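# Tie a tight knot in a rope with two arms

## Task

Make a knot in the rope and pull it tight so it holds.

## Robot and tools

Robot: two arms, left_arm and right_arm, each ending in a two-finger gripper. The fingers extend along the gripper's +z axis and spread apart along its y axis. The reported hand position is the spot between the finger pads, roughly 1 cm short of the tips.

Frames: the scene frame has its origin at table-top height, halfway between the nominal arm bases. +z is up, +x points out over the table, and left_arm sits on the +y side. These arm names do not match left/right in the pictures. Calibrated bases: left_arm at (+0.050, +0.302, 0) m, quat_wxyz (+1.000, 0, 0, -0.010); right_arm at (+0.010, -0.355, 0) m, quat_wxyz (+1.000, 0, 0, +0.016). Each arm reports its hand pose, velocities, Hand target and wrist camera pose in its own base frame. Fixed cameras and the table use the scene frame. Every motion offset is measured along the current Hand target's own axes.

execute_actions(actions, cameras): actions is a list of actions. Each action is a table of up to 15 rows, and each row is one 1/30 s control step. If a table has fewer than 15 rows, its last row is repeated for the remaining steps. A row is always 14 numbers in [-1, 1], covering both arms even if only one moves: left_arm dx, dy, dz, rx, ry, rz, opening, then the same seven for right_arm. dx..rz are offsets, not poses. Every row is counted from the Hand target as it stood when that action began, not from the previous row. Because the next action starts from the new Hand target, sending the same offset again moves the arm further. Scale: 1.0 means 0.6 m, or 180 degrees for rotation. rx, ry, rz together form one rotation vector. Opening is absolute: +1 is fully open (0.094 m) and -1 is shut. Six zeros re-send the arm's current Hand target. The opening slot is always a command, so repeat the current value to leave a gripper unchanged. An empty actions list returns images and the full status.

move(target, speed, blend, opening_speed, grip_force, blocking, cameras): drives each gripper along a straight line. target is either one 14-number row as above or a list of up to 15 rows. Every row is an offset from the same starting Hand targets, not from the preceding row. speed is in m/s, from 0.002 to 2.9, default 0.25. It can be one value or one per target, and rotation is capped at twice that value in rad/s. blend is in metres, with one value or one per target; it rounds corners, and 0 means stop at each target. opening_speed sets how fast the opening changes, per second on the -1..+1 scale, minimum 0.2. grip_force is the per-pad force limit in newtons, 10 to 50, given as one number or one per arm. It stays set until you change it, and low values close slowly. blocking=false returns after about 0.5 s while the motion continues. A move lasts at least 0.5 s and at most 10 s. It does not avoid obstacles or the other arm. The result adds a move: line with the ending (done, off_target, moving, held, fault) and any limits (paced = pose clipped, held = steps withheld). done means the arm is resting within 10 mm and 2 degrees of its target. Neither done nor off_target tells you about contact.

wait(seconds 0-10) lets time pass while the last commands are held. stop() brakes a running move. zoom_image(camera, region [x0, y0, x1, y1] in image pixels, at most 504x504) enlarges part of the newest image from cam_high, cam_low, cam_left_wrist or cam_right_wrist. All four images are 896x504. finished_scene(scene) ends the scene (1 or 2) for good, so make no further calls in that reply. Scene 1 is practice, but damage done there still costs.

Results: Hand target is the commanded pose after clipping, and the next offsets start from it. end_effector_position (m) and end_effector_quat_wxyz give the measured hand pose. grip_measured uses the opening scale and reads a bit wide when empty. The last entry in Joint positions is the opening in metres. Joint velocities may be summarised as within noise. Joint torques include gravity, and numbers 1-3 wrap at ±28 N m. Motor temperatures and Tool commands are also listed.

Behaviour: grippers often stop short or sag at long reach. Small moves may go sideways or not happen at all, so check the pose after each move and correct for tilt. Orientation commands are clipped to 40 degrees from the measured orientation at each step. To stop pressing on something, command the target back behind the gripper. Avoid paths near an arm's own base, which can flip the shoulder. Gripper force jumps to its limit once the squeeze passes about 20 N. Release by commanding an opening well above grip_measured.

Avoid: letting any rope leave the table, or sinking any rope more than a finger's width below the table top; either fails. Also avoid arm-to-arm contact or pinching the other gripper, hard or fast hits, dropping or releasing rope while it moves, and strain on the wrist camera cables (cable contact counts as hand contact). Limit long holds or stretched poses: MOTOR HOT appears at 75 °C, the arm folds and idles at 90 °C, and it collapses at 100 °C. Objects may get bumped now and then. The knot must stay tight after the robot lets go. Time counts, including thinking time, and smooth motion with little effort helps.

Each tool is called after "Request:" as name(argument=value, ...) on one line, values as JSON.

## Session

Request:
execute_actions(actions=[])

Scene clock: 0.00 s.
left_arm: end_effector_position=(+0.3902, +0.0138, +0.0800) grip_measured=+1.000 end_effector_quat_wxyz=(+0.570, -0.036, +0.819, +0.051) | right_arm: end_effector_position=(+0.3941, +0.0140, +0.0795) grip_measured=+1.000 end_effector_quat_wxyz=(+0.562, -0.029, +0.827, -0.010)
Joint positions: left_arm=[-0.034 1.577 0.342 0.877 -0.156 -0.013 0.094] | right_arm=[0.048 1.568 0.367 0.823 0.029 -0.042 0.094]
Joint velocities: within noise
Joint torques (N m): no reading
Motor temperatures (°C): left_arm=[23 29 28 28 22 22 25] | right_arm=[24 27 29 30 23 25 24]
Heat: left arm: 29 °C; right arm: 30 °C.
Hand target: left_arm +0.3913, +0.0138, +0.0820; +0.571, -0.036, +0.818, +0.051 | right_arm +0.3958, +0.0141, +0.0827; +0.565, -0.029, +0.825, -0.010
Tool commands: left_gripper/opening=+1.0 right_gripper/opening=+1.0
camera_calibration:
cam_left_wrist: T_world_to_cam=[[0.158424, -0.986685, 0.0368017, -0.0539884], [-0.717961, -0.140704, -0.681715, 0.382608], [0.677816, 0.081578, -0.730692, -0.110381], [0, 0, 0, 1]] pos_world=[0.358068, 0.00956969, 0.182162]
cam_right_wrist: T_world_to_cam=[[0.0740553, -0.988651, 0.130712, -0.0317391], [-0.747905, -0.141761, -0.648493, 0.392787], [0.659662, -0.0497357, -0.749915, -0.100927], [0, 0, 0, 1]] pos_world=[0.362695, 0.0192832, 0.183182]

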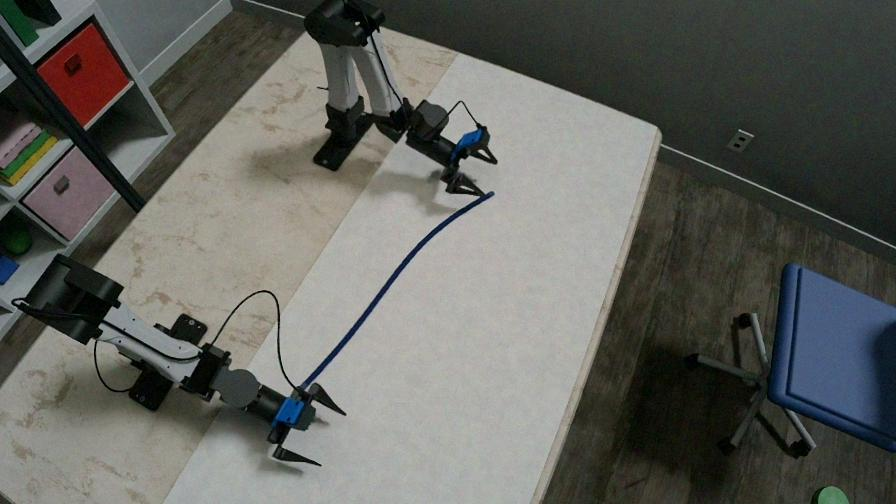

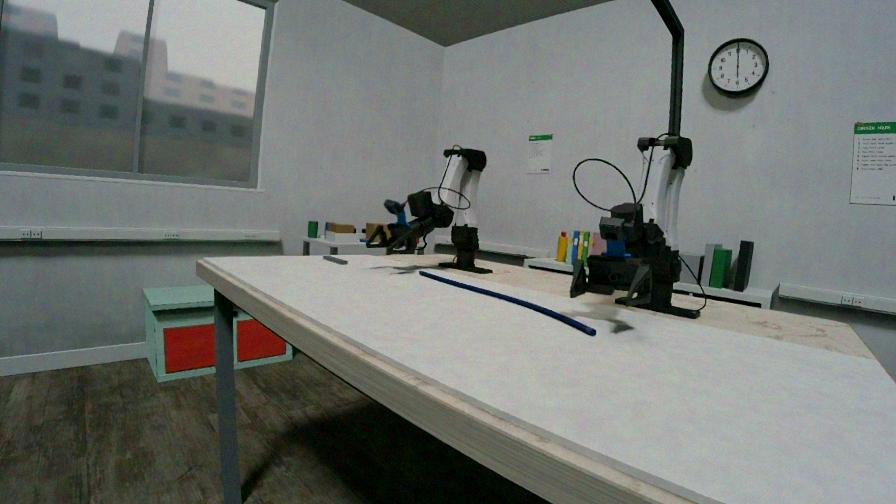

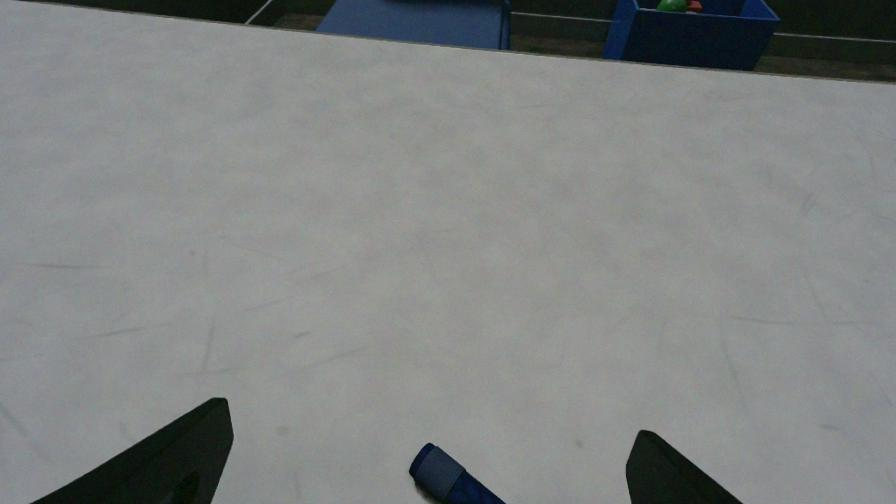

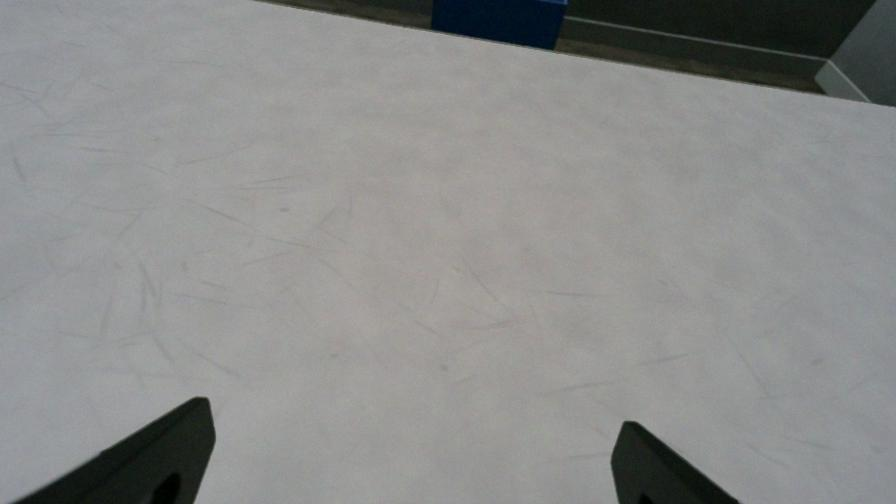

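Request:
move(target=[-0.032,-0.018,0,-0.176,0.363,-0.275,0.2,0.02,0.218,-0.142,-0.262,0.312,-0.358,0.2], speed=0.5, cameras=["all"])

Scene clock: 105.43 s.
left_arm: end_effector_position=(+0.3949, +0.0035, +0.0990) grip_measured=+0.202 end_effector_quat_wxyz=(+0.003, -0.509, +0.861, +0.004) | right_arm: end_effector_position=(+0.3019, +0.1405, +0.0919) grip_measured=+0.202 end_effector_quat_wxyz=(-0.004, -0.625, +0.781, +0.005)
Joint positions: left_arm=[0.005 2.053 1.811 -1.328 -0.01 -1.062 0.056] | right_arm=[0.432 1.819 1.461 -1.222 -0.007 -0.918 0.056]
Joint torques (N m): left_arm=[0.53 -9.31 7.47 0.31 0.1 -0.07] | right_arm=[-0.21 -7.71 8.28 0.32 0.04 -0.17]
Motor temperatures (°C): left_arm=[23 34 32 38 22 22 25] | right_arm=[24 30 34 38 23 25 24]
Heat: left arm: 38 °C; right arm: 38 °C.
Hand target: left_arm +0.3991, +0.0030, +0.0995; +0.000, -0.515, +0.857, -0.001 | right_arm +0.3073, +0.1425, +0.0958; -0.001, -0.629, +0.777, +0.000
Off the commanded pose: left_arm 0.004 m, 1 deg | right_arm 0.007 m, 1 deg.
move: done
camera_calibration:
cam_left_wrist: T_world_to_cam=[[0.915187, -0.402744, -0.0151421, -0.361405], [-0.355323, -0.82402, 0.441289, 0.145503], [-0.190204, -0.398482, -0.897237, 0.262142], [0, 0, 0, 1]] pos_world=[0.432314, 0.0788023, 0.165522]
cam_right_wrist: T_world_to_cam=[[0.991251, -0.130919, -0.0167754, -0.285374], [-0.108833, -0.882624, 0.457308, 0.159352], [-0.0746765, -0.451481, -0.88915, 0.266301], [0, 0, 0, 1]] pos_world=[0.320106, 0.223517, 0.159122]

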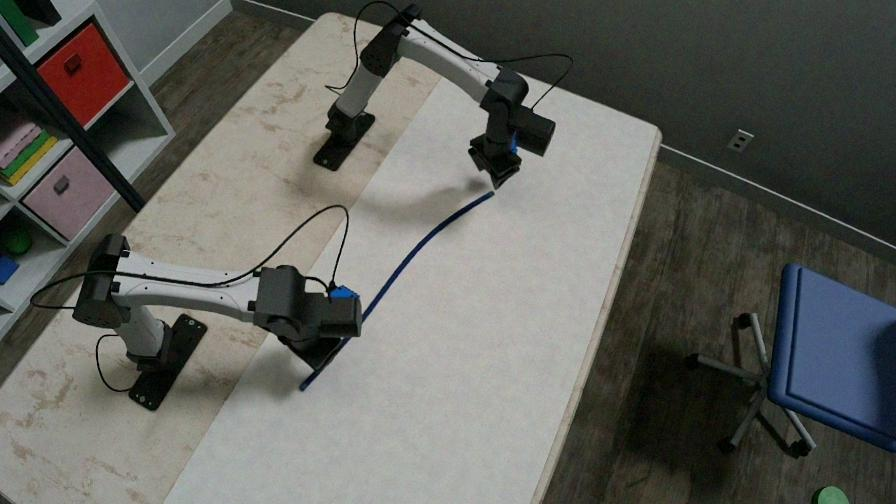

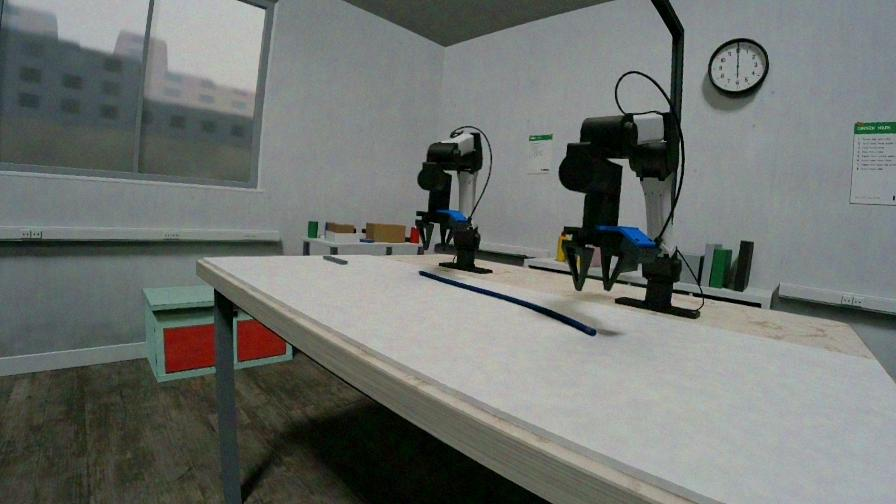

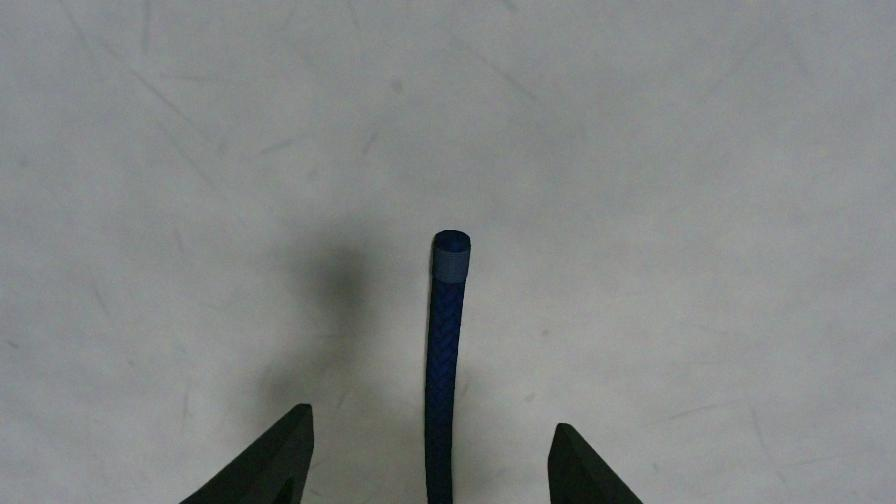

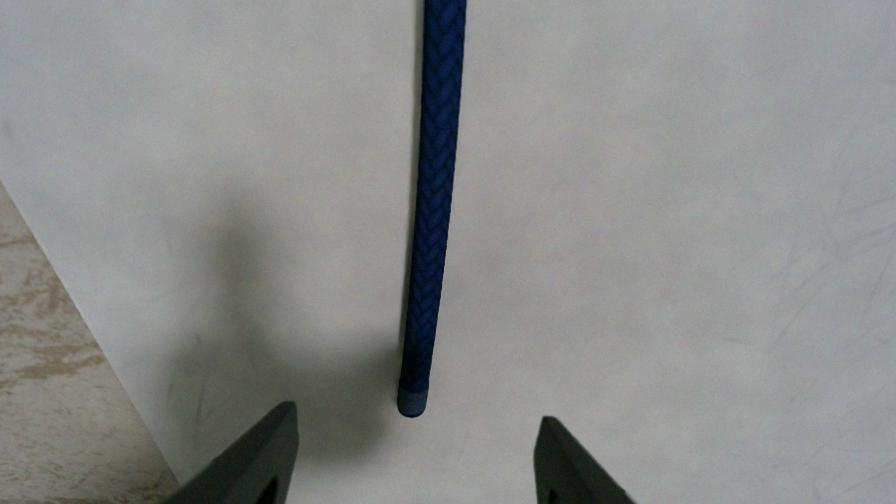

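Request:
move(target=[[0.037,0,0.145,0,0,0,0.0,0,0,0.137,0,0,0,0.0],[0.037,0,0.145,0,0,0,-0.86,0,0,0.137,0,0,0,-0.86]], cameras=["cam_left_wrist","cam_right_wrist"])

Scene clock: 116.70 s.
left_arm: end_effector_position=(+0.3877, -0.0138, +0.0213) grip_measured=-0.805 end_effector_quat_wxyz=(+0.001, -0.512, +0.859, +0.003) | right_arm: end_effector_position=(+0.3083, +0.1433, +0.0169) grip_measured=-0.809 end_effector_quat_wxyz=(+0.002, -0.626, +0.780, +0.003)
Joint positions: left_arm=[-0.038 2.075 1.532 -1.03 -0.005 -1.112 0.009] | right_arm=[0.432 1.906 1.268 -0.93 -0.007 -0.92 0.009]
Joint torques (N m): left_arm=[-0.09 -9.72 3.55 0.75 0.04 -0.07] | right_arm=[-0.32 -9.07 4.9 0.48 0.02 -0.11]
Heat: left arm: 36 °C; right arm: 36 °C.
Hand target: left_arm +0.3887, -0.0167, +0.0126; +0.000, -0.515, +0.857, -0.001 | right_arm +0.3072, +0.1424, +0.0136; -0.001, -0.630, +0.777, +0.000
Off the commanded pose: left_arm 0.009 m, 1 deg | right_arm 0.004 m, 1 deg.
move: done; target 2's new opening was sent with left_arm's hand 0.012 m and 2 deg from that target
camera_calibration:
cam_left_wrist: T_world_to_cam=[[0.918174, -0.395857, -0.0159398, -0.363987], [-0.347811, -0.824692, 0.445995, 0.159928], [-0.189696, -0.403957, -0.894894, 0.183882], [0, 0, 0, 1]] pos_world=[0.42471, 0.0620843, 0.087426]
cam_right_wrist: T_world_to_cam=[[0.99163, -0.128934, -0.00672956, -0.293168], [-0.111965, -0.884736, 0.452444, 0.198183], [-0.0642892, -0.447904, -0.891767, 0.197768], [0, 0, 0, 1]] pos_world=[0.325618, 0.226122, 0.0847235]
Images, in order (width x height): cam_left_wrist 896x504, cam_right_wrist 896x504.

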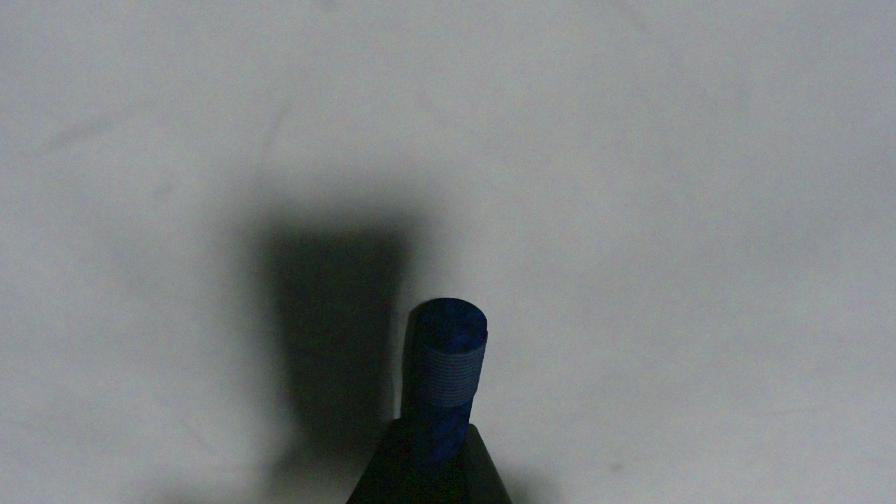

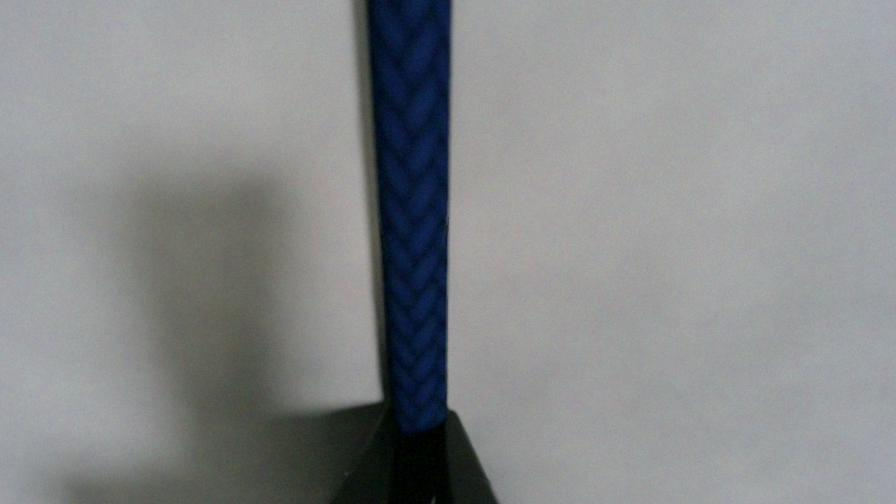

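Request:
move(target=[[0.049,-0.04,-0.112,0,0,0.083,-0.86,0,0,0,0,0,0,-0.86],[0.233,-0.19,-0.112,0,0,0.339,-0.86,0,0,0,0,0,0,-0.86],[0.42,-0.265,-0.03,0,0,0.783,-0.86,0,0,0,0,0,0,-0.86]], blend=[0.03,0.03,0], cameras=["all"], speed=0.35)

Scene clock: 140.83 s.
left_arm: end_effector_position=(+0.4106, -0.3118, +0.0346) grip_measured=-0.805 end_effector_quat_wxyz=(+0.017, +0.631, +0.775, +0.003) | right_arm: end_effector_position=(+0.3084, +0.1432, +0.0169) grip_measured=-0.809 end_effector_quat_wxyz=(+0.002, -0.626, +0.780, +0.003)
Joint positions: left_arm=[-0.651 2.757 2.797 -1.577 -0.006 0.715 0.009] | right_arm=[0.432 1.906 1.268 -0.93 -0.006 -0.92 0.009]
Joint torques (N m): left_arm=[0.14 -13.23 7.27 0.39 0.16 0.13] | right_arm=[-0.21 -9.14 5.23 0.55 0.1 -0.06]
Motor temperatures (°C): left_arm=[23 41 33 33 22 22 26] | right_arm=[24 35 36 34 23 25 25]
Heat: left arm: 41 °C; right arm: 36 °C.
Hand target: left_arm +0.4105, -0.3139, +0.0309; +0.001, +0.636, +0.772, +0.000 | right_arm +0.3073, +0.1424, +0.0136; -0.001, -0.630, +0.777, +0.000
Off the commanded pose: left_arm 0.004 m, 2 deg | right_arm 0.004 m, 1 deg.
joint sent to its limit (left arm) — joint 4 (wrist pitch), lower limit. The joint targets still meet the commanded pose.
move: done
camera_calibration:
cam_left_wrist: T_world_to_cam=[[-0.956401, -0.28972, -0.0368696, 0.300822], [-0.277155, 0.860531, 0.427401, 0.413329], [-0.0920991, 0.418986, -0.90331, 0.296475], [0, 0, 0, 1]] pos_world=[0.429567, -0.392747, 0.102243]
cam_right_wrist: T_world_to_cam=[[0.991631, -0.128941, -0.00646108, -0.29319], [-0.112071, -0.884571, 0.452741, 0.1982], [-0.0640924, -0.448228, -0.891619, 0.197676], [0, 0, 0, 1]] pos_world=[0.325618, 0.226121, 0.0846236]

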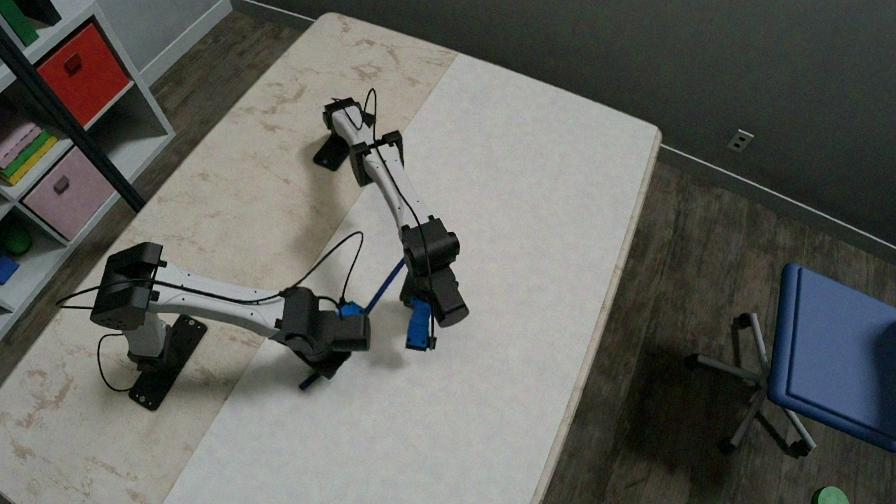

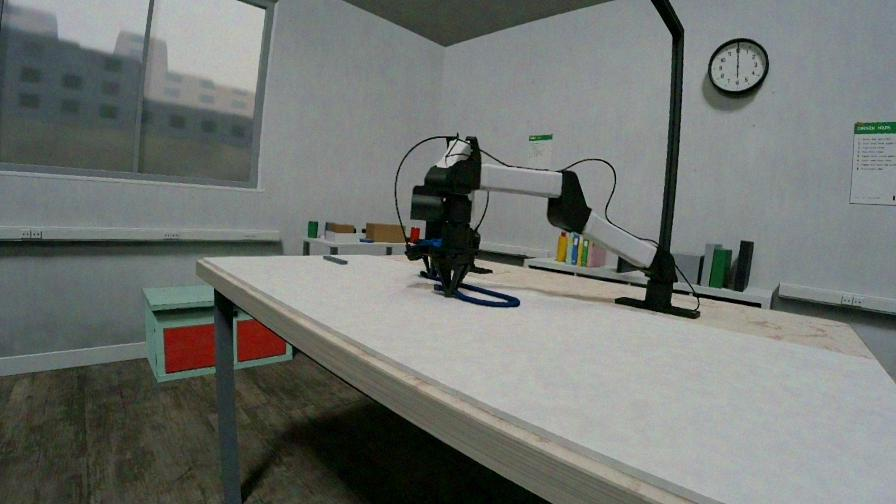

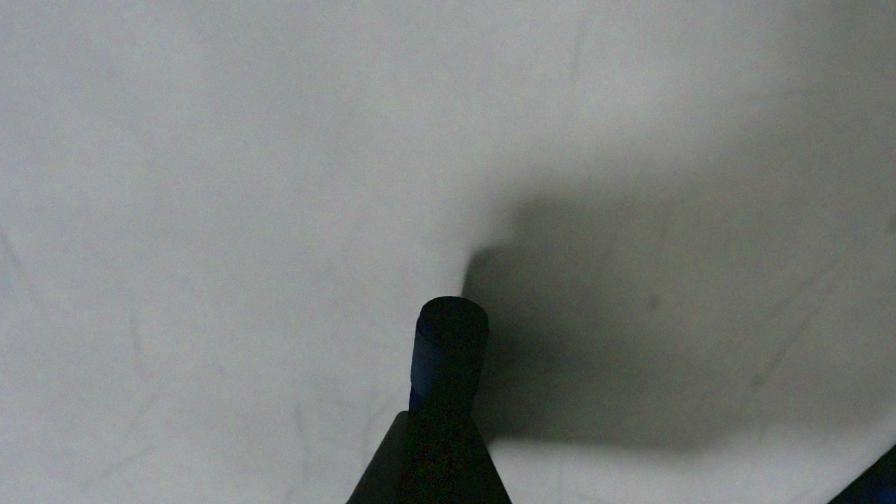

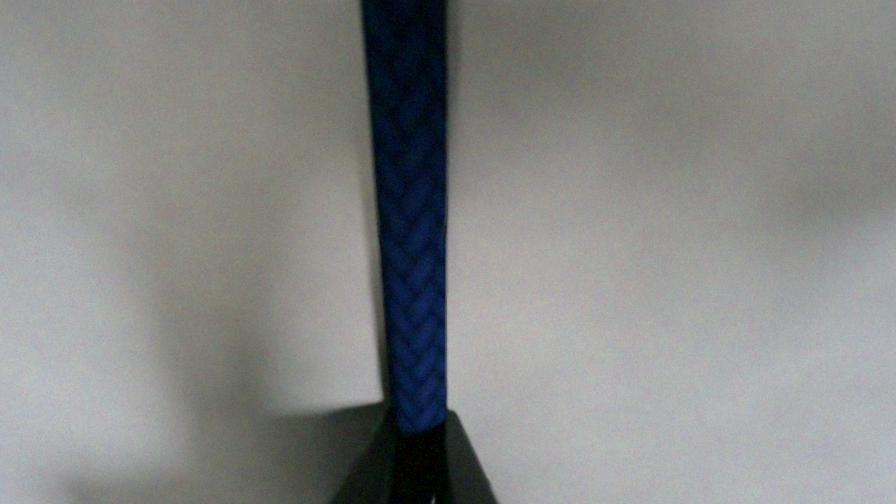

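Request:
move(target=[[0,0,0,0,0,0,-0.86,0,0,0,0,0,0,-0.4],[0,0,0,0,0,0,-0.86,0.2,0,-0.16,0,0,0,-0.4],[0.005,-0.124,-0.048,0,0,0.278,-0.86,0.25,0,-0.16,0,0,0,-0.4],[0.059,-0.284,-0.032,0,0,0.5,-0.86,0.25,0,-0.16,0,0,0,-0.4],[0.059,-0.284,0.023,0,0,0.5,-0.86,0.25,0,-0.16,0,0,0,-0.4]], blend=[0,0.03,0.02,0.01,0], cameras=["all"], speed=0.3)

Scene clock: 158.63 s.
left_arm: end_effector_position=(+0.2345, -0.3068, +0.0219) grip_measured=-0.805 end_effector_quat_wxyz=(-0.013, +0.995, +0.102, -0.005) | right_arm: end_effector_position=(+0.2772, -0.0024, +0.1034) grip_measured=-0.402 end_effector_quat_wxyz=(-0.006, -0.628, +0.778, +0.005)
Joint positions: left_arm=[-0.921 2.092 1.56 -1.067 -0.006 2.016 0.009] | right_arm=[-0.009 1.609 1.266 -1.243 -0.001 -1.368 0.028]
Joint torques (N m): left_arm=[0.2 -11.07 3.07 0.81 0.18 0.15] | right_arm=[-0.87 -8.53 6.54 0.29 0.02 -0.12]
Motor temperatures (°C): left_arm=[23 46 36 31 22 22 27] | right_arm=[24 36 36 33 23 25 25]
Heat: left arm: 46 °C; right arm: 36 °C.
Hand target: left_arm +0.2365, -0.3116, +0.0169; +0.001, +0.995, +0.096, +0.000 | right_arm +0.2762, -0.0042, +0.1098; -0.001, -0.630, +0.777, +0.000
Off the commanded pose: left_arm 0.007 m, 2 deg | right_arm 0.007 m, 1 deg.
move: done
camera_calibration:
cam_left_wrist: T_world_to_cam=[[-0.289758, 0.956967, 0.0159253, 0.358406], [0.858649, 0.252566, 0.446018, -0.0876413], [0.422803, 0.142912, -0.894882, 0.061127], [0, 0, 0, 1]] pos_world=[0.153259, -0.329583, 0.0880834]
cam_right_wrist: T_world_to_cam=[[0.99225, -0.122583, -0.0203479, -0.279228], [-0.099632, -0.882703, 0.459248, 0.0224957], [-0.0742573, -0.453662, -0.888075, 0.210043], [0, 0, 0, 1]] pos_world=[0.294903, 0.0809167, 0.170521]

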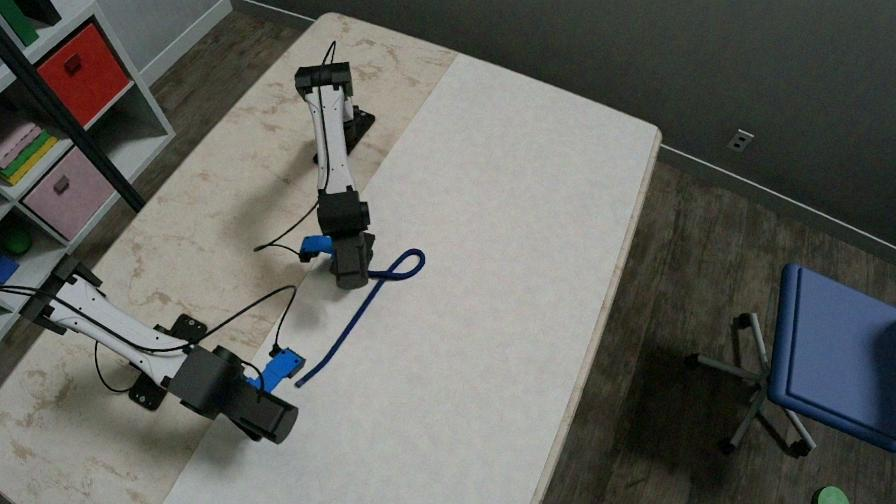

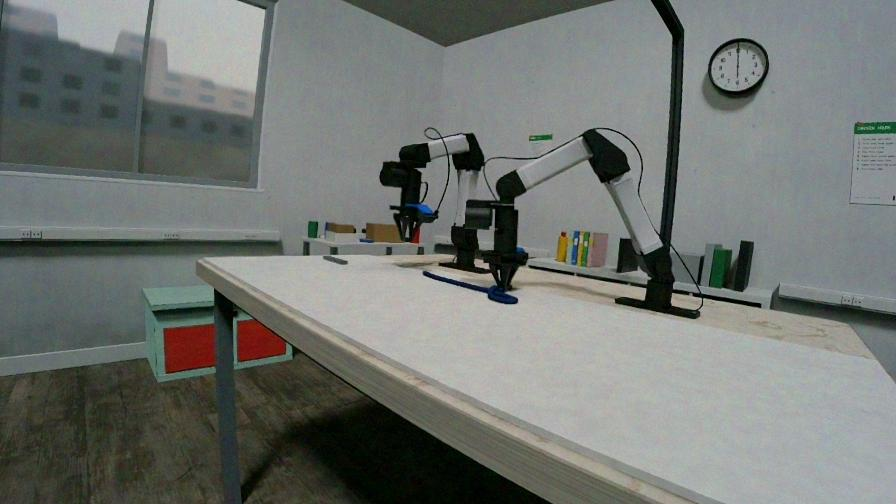

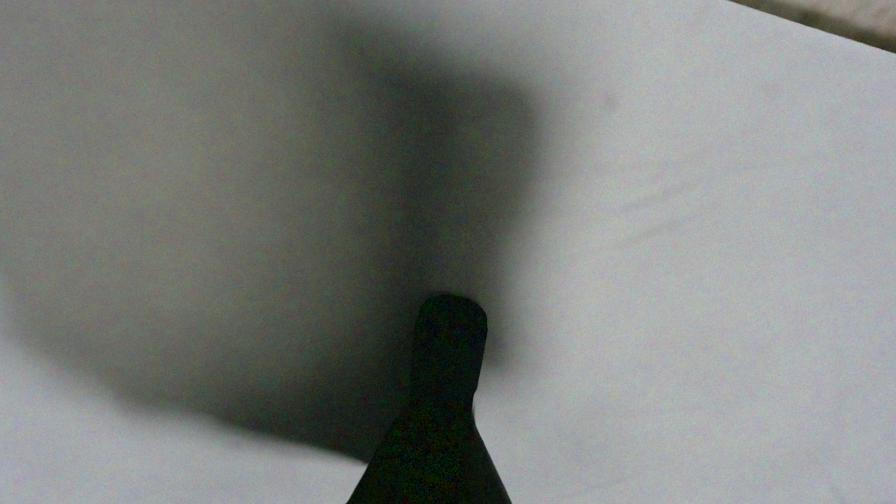

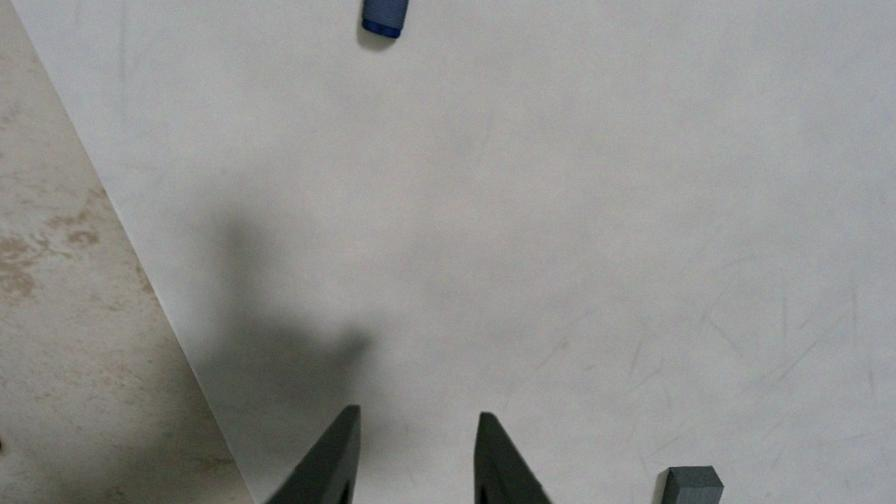

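Request:
move(target=[[0,0,0,0,0,0,-0.3,0,0,0,0,0,0,-0.4],[0,0,-0.1,0,0,0,-0.3,0,0,0,0,0,0,-0.4],[0,0,-0.1,0,0,-0.5,-0.3,0,0,0,0,0,0,-0.4],[0,0,-0.1,0,0,-0.985,-0.2,0,0,0,0,0,0,-0.4]], blend=[0,0.01,0.01,0], cameras=["cam_high","cam_left_wrist"], speed=0.6)

Scene clock: 186.40 s.
left_arm: end_effector_position=(+0.2336, -0.3075, +0.0662) grip_measured=-0.202 end_effector_quat_wxyz=(-0.007, -0.067, +0.998, +0.011) | right_arm: end_effector_position=(+0.2772, -0.0024, +0.1034) grip_measured=-0.402 end_effector_quat_wxyz=(-0.006, -0.628, +0.778, +0.005)
Joint positions: left_arm=[-0.921 2.053 1.681 -1.224 0.001 -1.056 0.037] | right_arm=[-0.009 1.609 1.266 -1.243 -0.001 -1.368 0.028]
Joint torques (N m): left_arm=[0.21 -11.99 7.12 0.23 -0.04 -0.07] | right_arm=[-0.98 -8.88 6.28 0.23 0 -0.14]
Heat: left arm: 49 °C; right arm: 37 °C.
Hand target: left_arm +0.2365, -0.3116, +0.0769; +0.000, -0.072, +0.997, -0.001 | right_arm +0.2762, -0.0042, +0.1098; -0.001, -0.630, +0.777, +0.000
Off the commanded pose: left_arm 0.012 m, 2 deg | right_arm 0.007 m, 1 deg.
move: off_target (left_arm); target 4's new opening was sent with left_arm's hand 0.012 m and 2 deg from that target
camera_calibration:
cam_left_wrist: T_world_to_cam=[[0.221535, -0.974511, -0.0353698, -0.35189], [-0.862463, -0.212731, 0.459242, 0.151563], [-0.45506, -0.0712328, -0.887607, 0.239985], [0, 0, 0, 1]] pos_world=[0.31788, -0.293583, 0.130962]
Images, in order (width x height): cam_high 896x504, cam_left_wrist 896x504.

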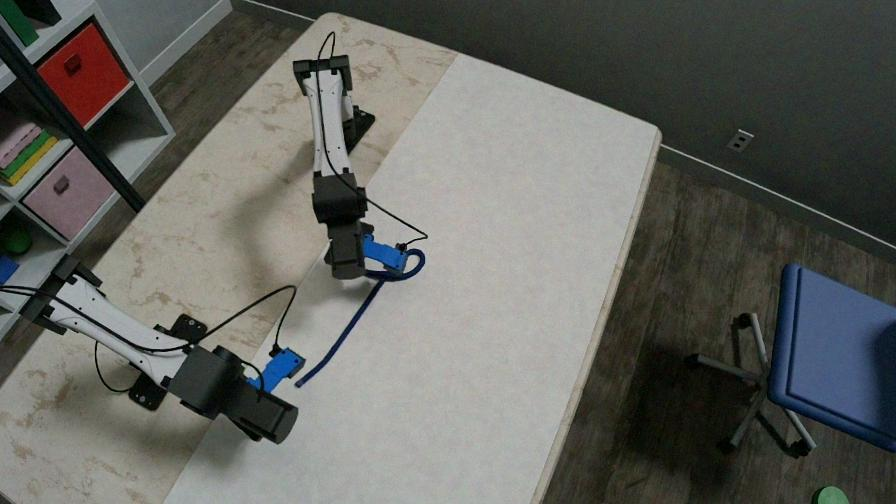

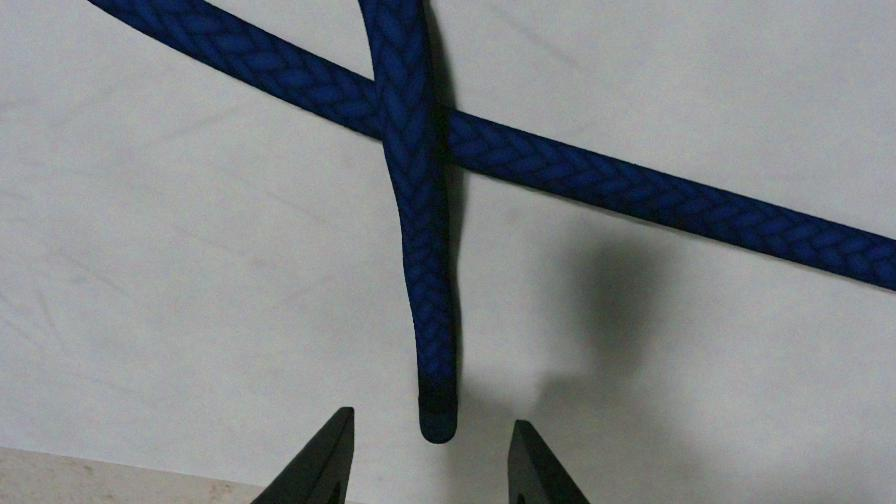

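Request:
move(target=[[0,0,0.104,0,0,0,-0.2,0,0,0,0,0,0,-0.4],[0,0,0.104,0,0,0,-0.86,0,0,0,0,0,0,-0.4],[0.003,0.06,0.075,0,0,0.21,-0.86,0,0,0,0,0,0,-0.4],[-0.05,0.093,0.08,0,0,0.46,-0.86,0,0,0,0,0,0,-0.4],[-0.05,0.093,0.104,0,0,0.46,-0.86,0,0,0,0,0,0,-0.4],[-0.05,0.093,0.104,0,0,0.46,-0.4,0,0,0,0,0,0,-0.4],[-0.05,0.093,-0.06,0,0,0.46,-0.2,0,0,0,0,0,0,-0.4]], blend=[0,0,0.02,0.01,0,0,0], cameras=["cam_high","cam_left_wrist"], speed=0.3)

Scene clock: 217.20 s.
left_arm: end_effector_position=(+0.2544, -0.2516, +0.1065) grip_measured=-0.202 end_effector_quat_wxyz=(-0.007, +0.604, +0.797, +0.000) | right_arm: end_effector_position=(+0.2772, -0.0024, +0.1034) grip_measured=-0.402 end_effector_quat_wxyz=(-0.006, -0.628, +0.778, +0.005)
Joint positions: left_arm=[-0.779 1.915 1.645 -1.315 0.001 0.517 0.037] | right_arm=[-0.009 1.609 1.266 -1.243 -0.001 -1.368 0.028]
Joint torques (N m): left_arm=[0.72 -10.09 6.82 0.3 0.07 0.13] | right_arm=[-1.09 -8.59 6.46 0.2 -0.07 -0.09]
Heat: left arm: 50 °C; right arm: 37 °C.
Hand target: left_arm +0.2581, -0.2520, +0.1129; +0.001, +0.605, +0.796, +0.000 | right_arm +0.2762, -0.0042, +0.1098; -0.001, -0.630, +0.777, +0.000
Off the commanded pose: left_arm 0.007 m, 1 deg | right_arm 0.007 m, 1 deg.
move: done; blend cut to 0.0072 m at target 4
camera_calibration:
cam_left_wrist: T_world_to_cam=[[-0.934501, -0.355914, -0.00576675, 0.145916], [-0.318405, 0.828552, 0.460565, 0.286368], [-0.159144, 0.432235, -0.887607, 0.340547], [0, 0, 0, 1]] pos_world=[0.281735, -0.332533, 0.171222]
Images, in order (width x height): cam_high 896x504, cam_left_wrist 896x504.

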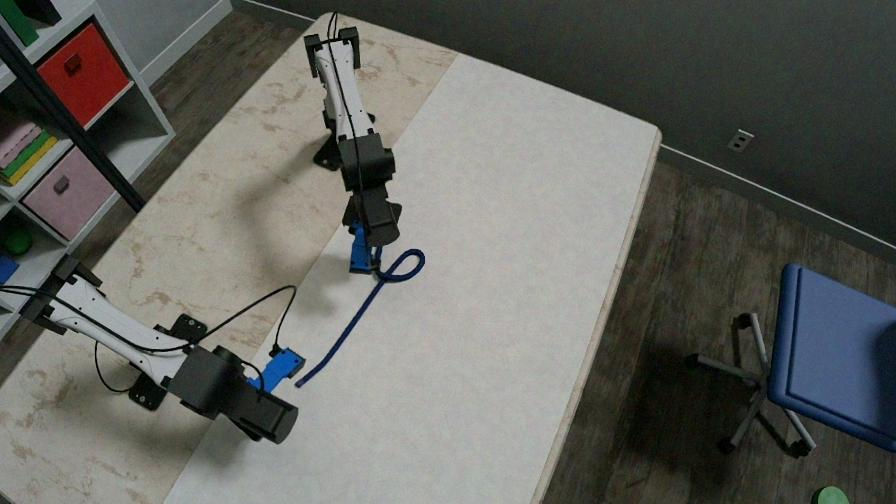

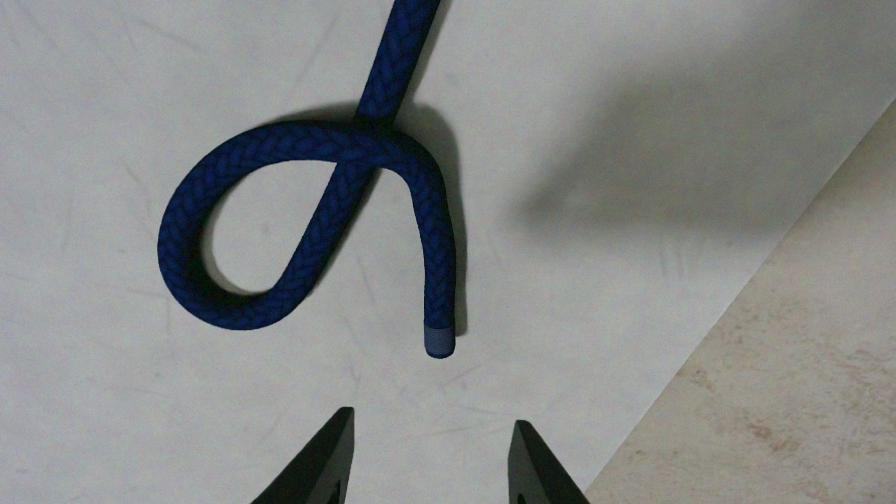

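Request:
move(target=[[0.028,0.111,0.06,0,0,0.2,-0.45,0,0,0,0,0,0,-0.4],[0.028,0.111,0.166,0,0,0.2,-0.45,0,0,0,0,0,0,-0.4],[0.028,0.111,0.166,0,0,0.2,-0.86,0,0,0,0,0,0,-0.4],[0.03,0.1,0.09,0,0,0.2,-0.86,0,0,0,0,0,0,-0.4],[0.133,-0.03,0.09,0,0,0.2,-0.86,0,0,0,0,0,0,-0.4],[0.133,-0.046,0.155,0,0,0.2,-0.86,0,0,0,0,0,0,-0.4]], blend=[0.01,0,0,0.01,0.01,0], cameras=["cam_high","cam_low","cam_left_wrist"], speed=0.25)

Scene clock: 242.30 s.
left_arm: end_effector_position=(+0.2133, -0.1834, +0.0251) grip_measured=-0.798 end_effector_quat_wxyz=(+0.006, +0.823, +0.568, +0.001) | right_arm: end_effector_position=(+0.2772, -0.0024, +0.1034) grip_measured=-0.402 end_effector_quat_wxyz=(-0.006, -0.628, +0.778, +0.005)
Joint positions: left_arm=[-0.71 1.677 1.017 -0.899 0.001 1.223 0.009] | right_arm=[-0.009 1.609 1.266 -1.243 -0.001 -1.368 0.028]
Joint torques (N m): left_arm=[-0.14 -6.2 3.62 0.53 0.11 -0.06] | right_arm=[-0.88 -8.77 6.39 0.25 -0.02 -0.09]
Heat: left arm: 48 °C; right arm: 38 °C.
Hand target: left_arm +0.2103, -0.1826, +0.0198; +0.001, +0.822, +0.570, +0.000 | right_arm +0.2762, -0.0042, +0.1098; -0.001, -0.630, +0.777, +0.000
Off the commanded pose: left_arm 0.006 m, 1 deg | right_arm 0.007 m, 1 deg.
move: done; target 3's new opening was sent with left_arm's hand 0.012 m and 2 deg from that target
camera_calibration:
cam_left_wrist: T_world_to_cam=[[-0.962744, 0.269472, -0.0225671, 0.25245], [0.231779, 0.865297, 0.444455, 0.144031], [0.139295, 0.422665, -0.895517, 0.167112], [0, 0, 0, 1]] pos_world=[0.186383, -0.26329, 0.0913341]
Images, in order (width x height): cam_high 896x504, cam_low 896x504, cam_left_wrist 896x504.

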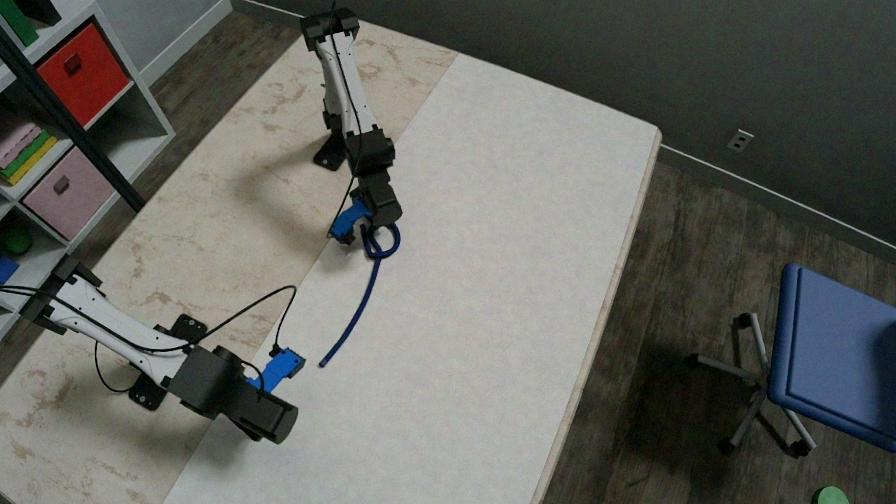

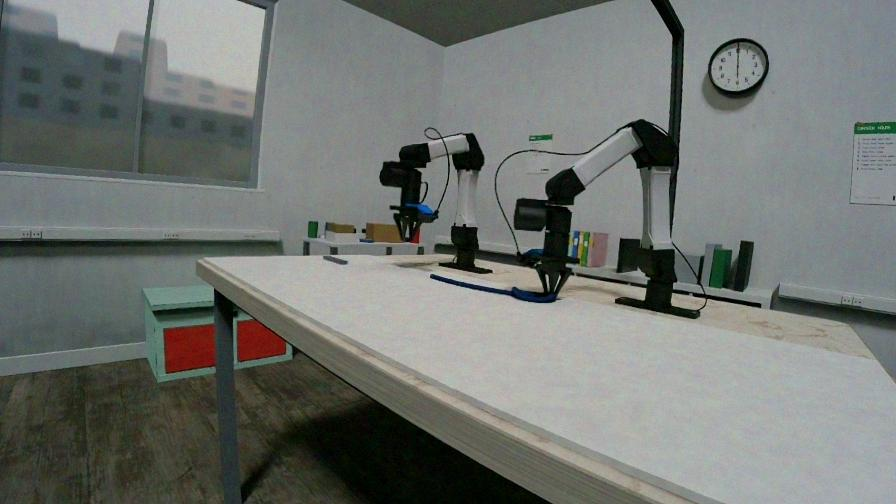

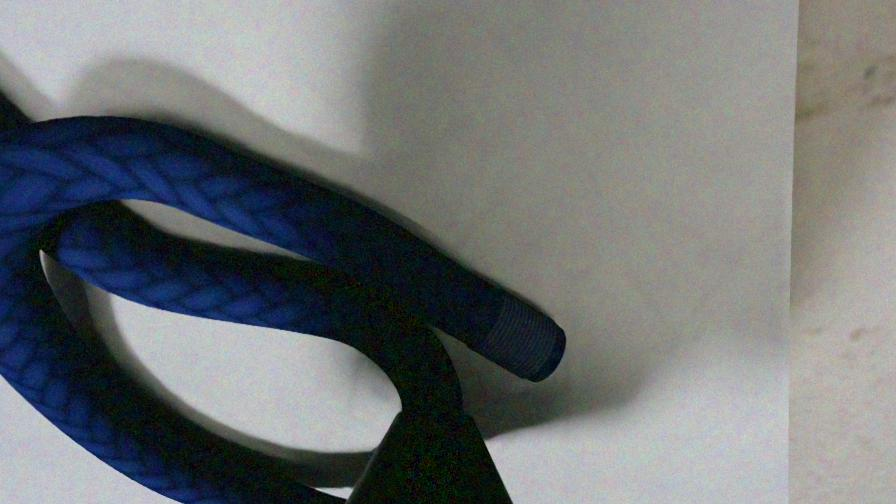

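Request:
move(target=[[0,0,-0.11,0,0,0,-0.86,0,0,0,0,0,0,-0.4],[-0.033,-0.108,-0.11,0,0,0,-0.86,0,0,0,0,0,0,-0.4],[-0.033,-0.108,0.005,0,0,0,-0.86,0,0,0,0,0,0,-0.4]], blend=[0.01,0.01,0], cameras=["cam_high","cam_low","cam_left_wrist"], speed=0.25)

Scene clock: 254.63 s.
left_arm: end_effector_position=(+0.1448, -0.1793, +0.0220) grip_measured=-0.798 end_effector_quat_wxyz=(+0.005, +0.823, +0.568, +0.000) | right_arm: end_effector_position=(+0.2772, -0.0024, +0.1034) grip_measured=-0.402 end_effector_quat_wxyz=(-0.006, -0.628, +0.778, +0.005)
Joint positions: left_arm=[-0.891 1.493 0.816 -0.884 0.001 1.042 0.009] | right_arm=[-0.009 1.609 1.266 -1.243 -0.001 -1.368 0.028]
Joint torques (N m): left_arm=[-0.18 -4.12 3.63 0.6 0.11 -0.06] | right_arm=[-0.72 -8.7 6.46 0.24 -0.03 -0.11]
Heat: left arm: 45 °C; right arm: 38 °C.
Hand target: left_arm +0.1426, -0.1784, +0.0167; +0.001, +0.822, +0.570, +0.000 | right_arm +0.2762, -0.0042, +0.1098; -0.001, -0.630, +0.777, +0.000
Off the commanded pose: left_arm 0.006 m, 1 deg | right_arm 0.007 m, 1 deg.
move: done
camera_calibration:
cam_left_wrist: T_world_to_cam=[[-0.962892, 0.269159, -0.0197956, 0.185209], [0.232768, 0.865348, 0.443837, 0.1576], [0.136593, 0.422759, -0.895889, 0.17258], [0, 0, 0, 1]] pos_world=[0.118079, -0.25919, 0.0883298]
Images, in order (width x height): cam_high 896x504, cam_low 896x504, cam_left_wrist 896x504.

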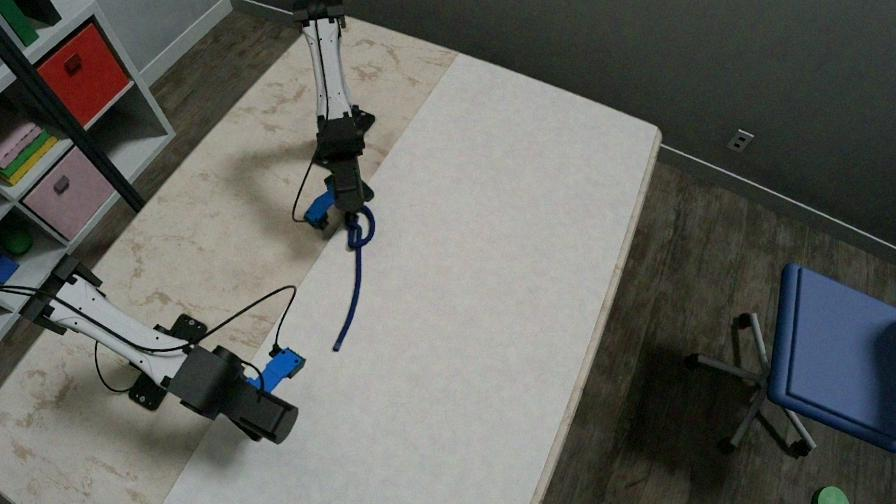

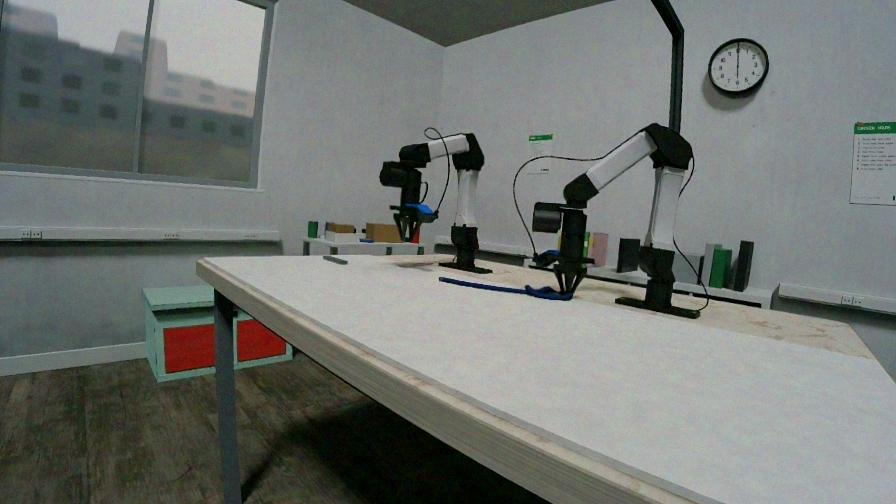

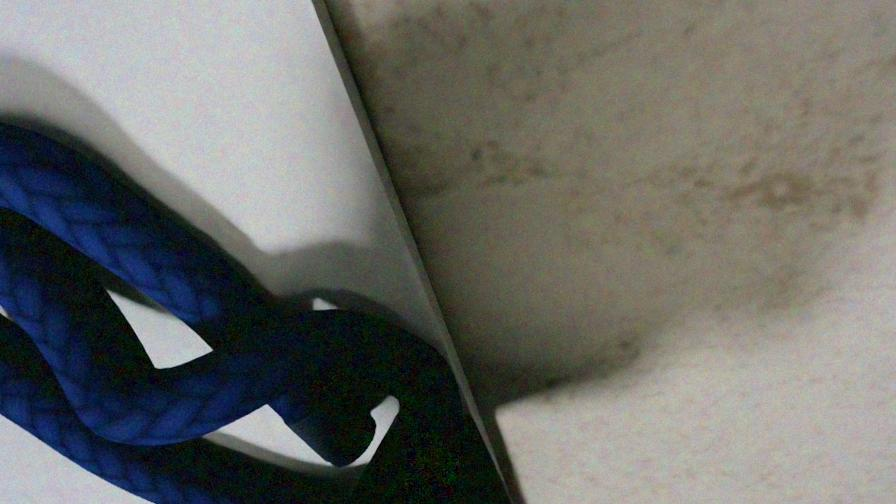

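Request:
move(target=[[0,0,0,0,0,0,-0.6,0,0,0,0,0,0,-0.4],[0.0,0,-0.16,0,0,0,-0.5,0,0,0,0,0,0,-0.4]], cameras=["cam_high","cam_left_wrist"], speed=0.25)

Scene clock: 262.93 s.
left_arm: end_effector_position=(+0.1413, -0.1750, +0.1066) grip_measured=-0.502 end_effector_quat_wxyz=(-0.007, +0.823, +0.569, -0.001) | right_arm: end_effector_position=(+0.2772, -0.0024, +0.1034) grip_measured=-0.402 end_effector_quat_wxyz=(-0.006, -0.628, +0.778, +0.005)
Joint positions: left_arm=[-0.891 1.407 1.09 -1.268 0.001 1.041 0.023] | right_arm=[-0.009 1.609 1.266 -1.243 -0.001 -1.368 0.028]
Joint torques (N m): left_arm=[-0.17 -5.07 6.87 0.27 0.11 -0.05] | right_arm=[-1.13 -8.81 6.3 0.26 -0.1 -0.13]
Heat: left arm: 43 °C; right arm: 38 °C.
Hand target: left_arm +0.1425, -0.1783, +0.1127; +0.000, +0.822, +0.570, +0.000 | right_arm +0.2762, -0.0042, +0.1098; -0.001, -0.630, +0.777, +0.000
Off the commanded pose: left_arm 0.007 m, 1 deg | right_arm 0.007 m, 1 deg.
move: done
camera_calibration:
cam_left_wrist: T_world_to_cam=[[-0.963258, 0.268579, 0.0000566589, 0.180196], [0.238969, 0.856965, 0.456623, 0.113475], [0.122591, 0.43986, -0.88966, 0.251261], [0, 0, 0, 1]] pos_world=[0.115656, -0.25616, 0.171712]
Images, in order (width x height): cam_high 896x504, cam_left_wrist 896x504.

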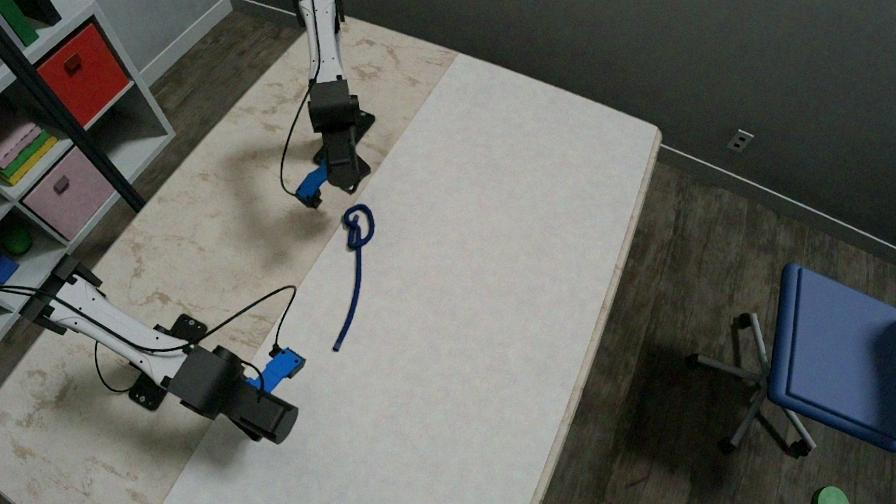

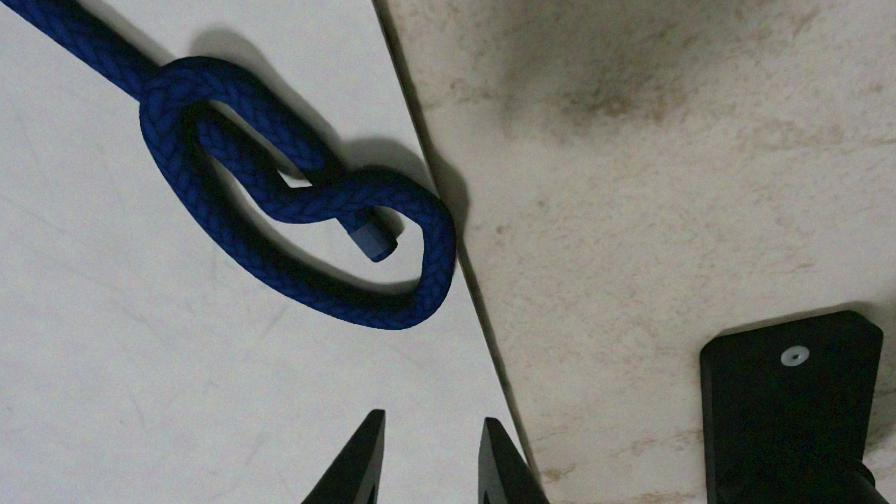

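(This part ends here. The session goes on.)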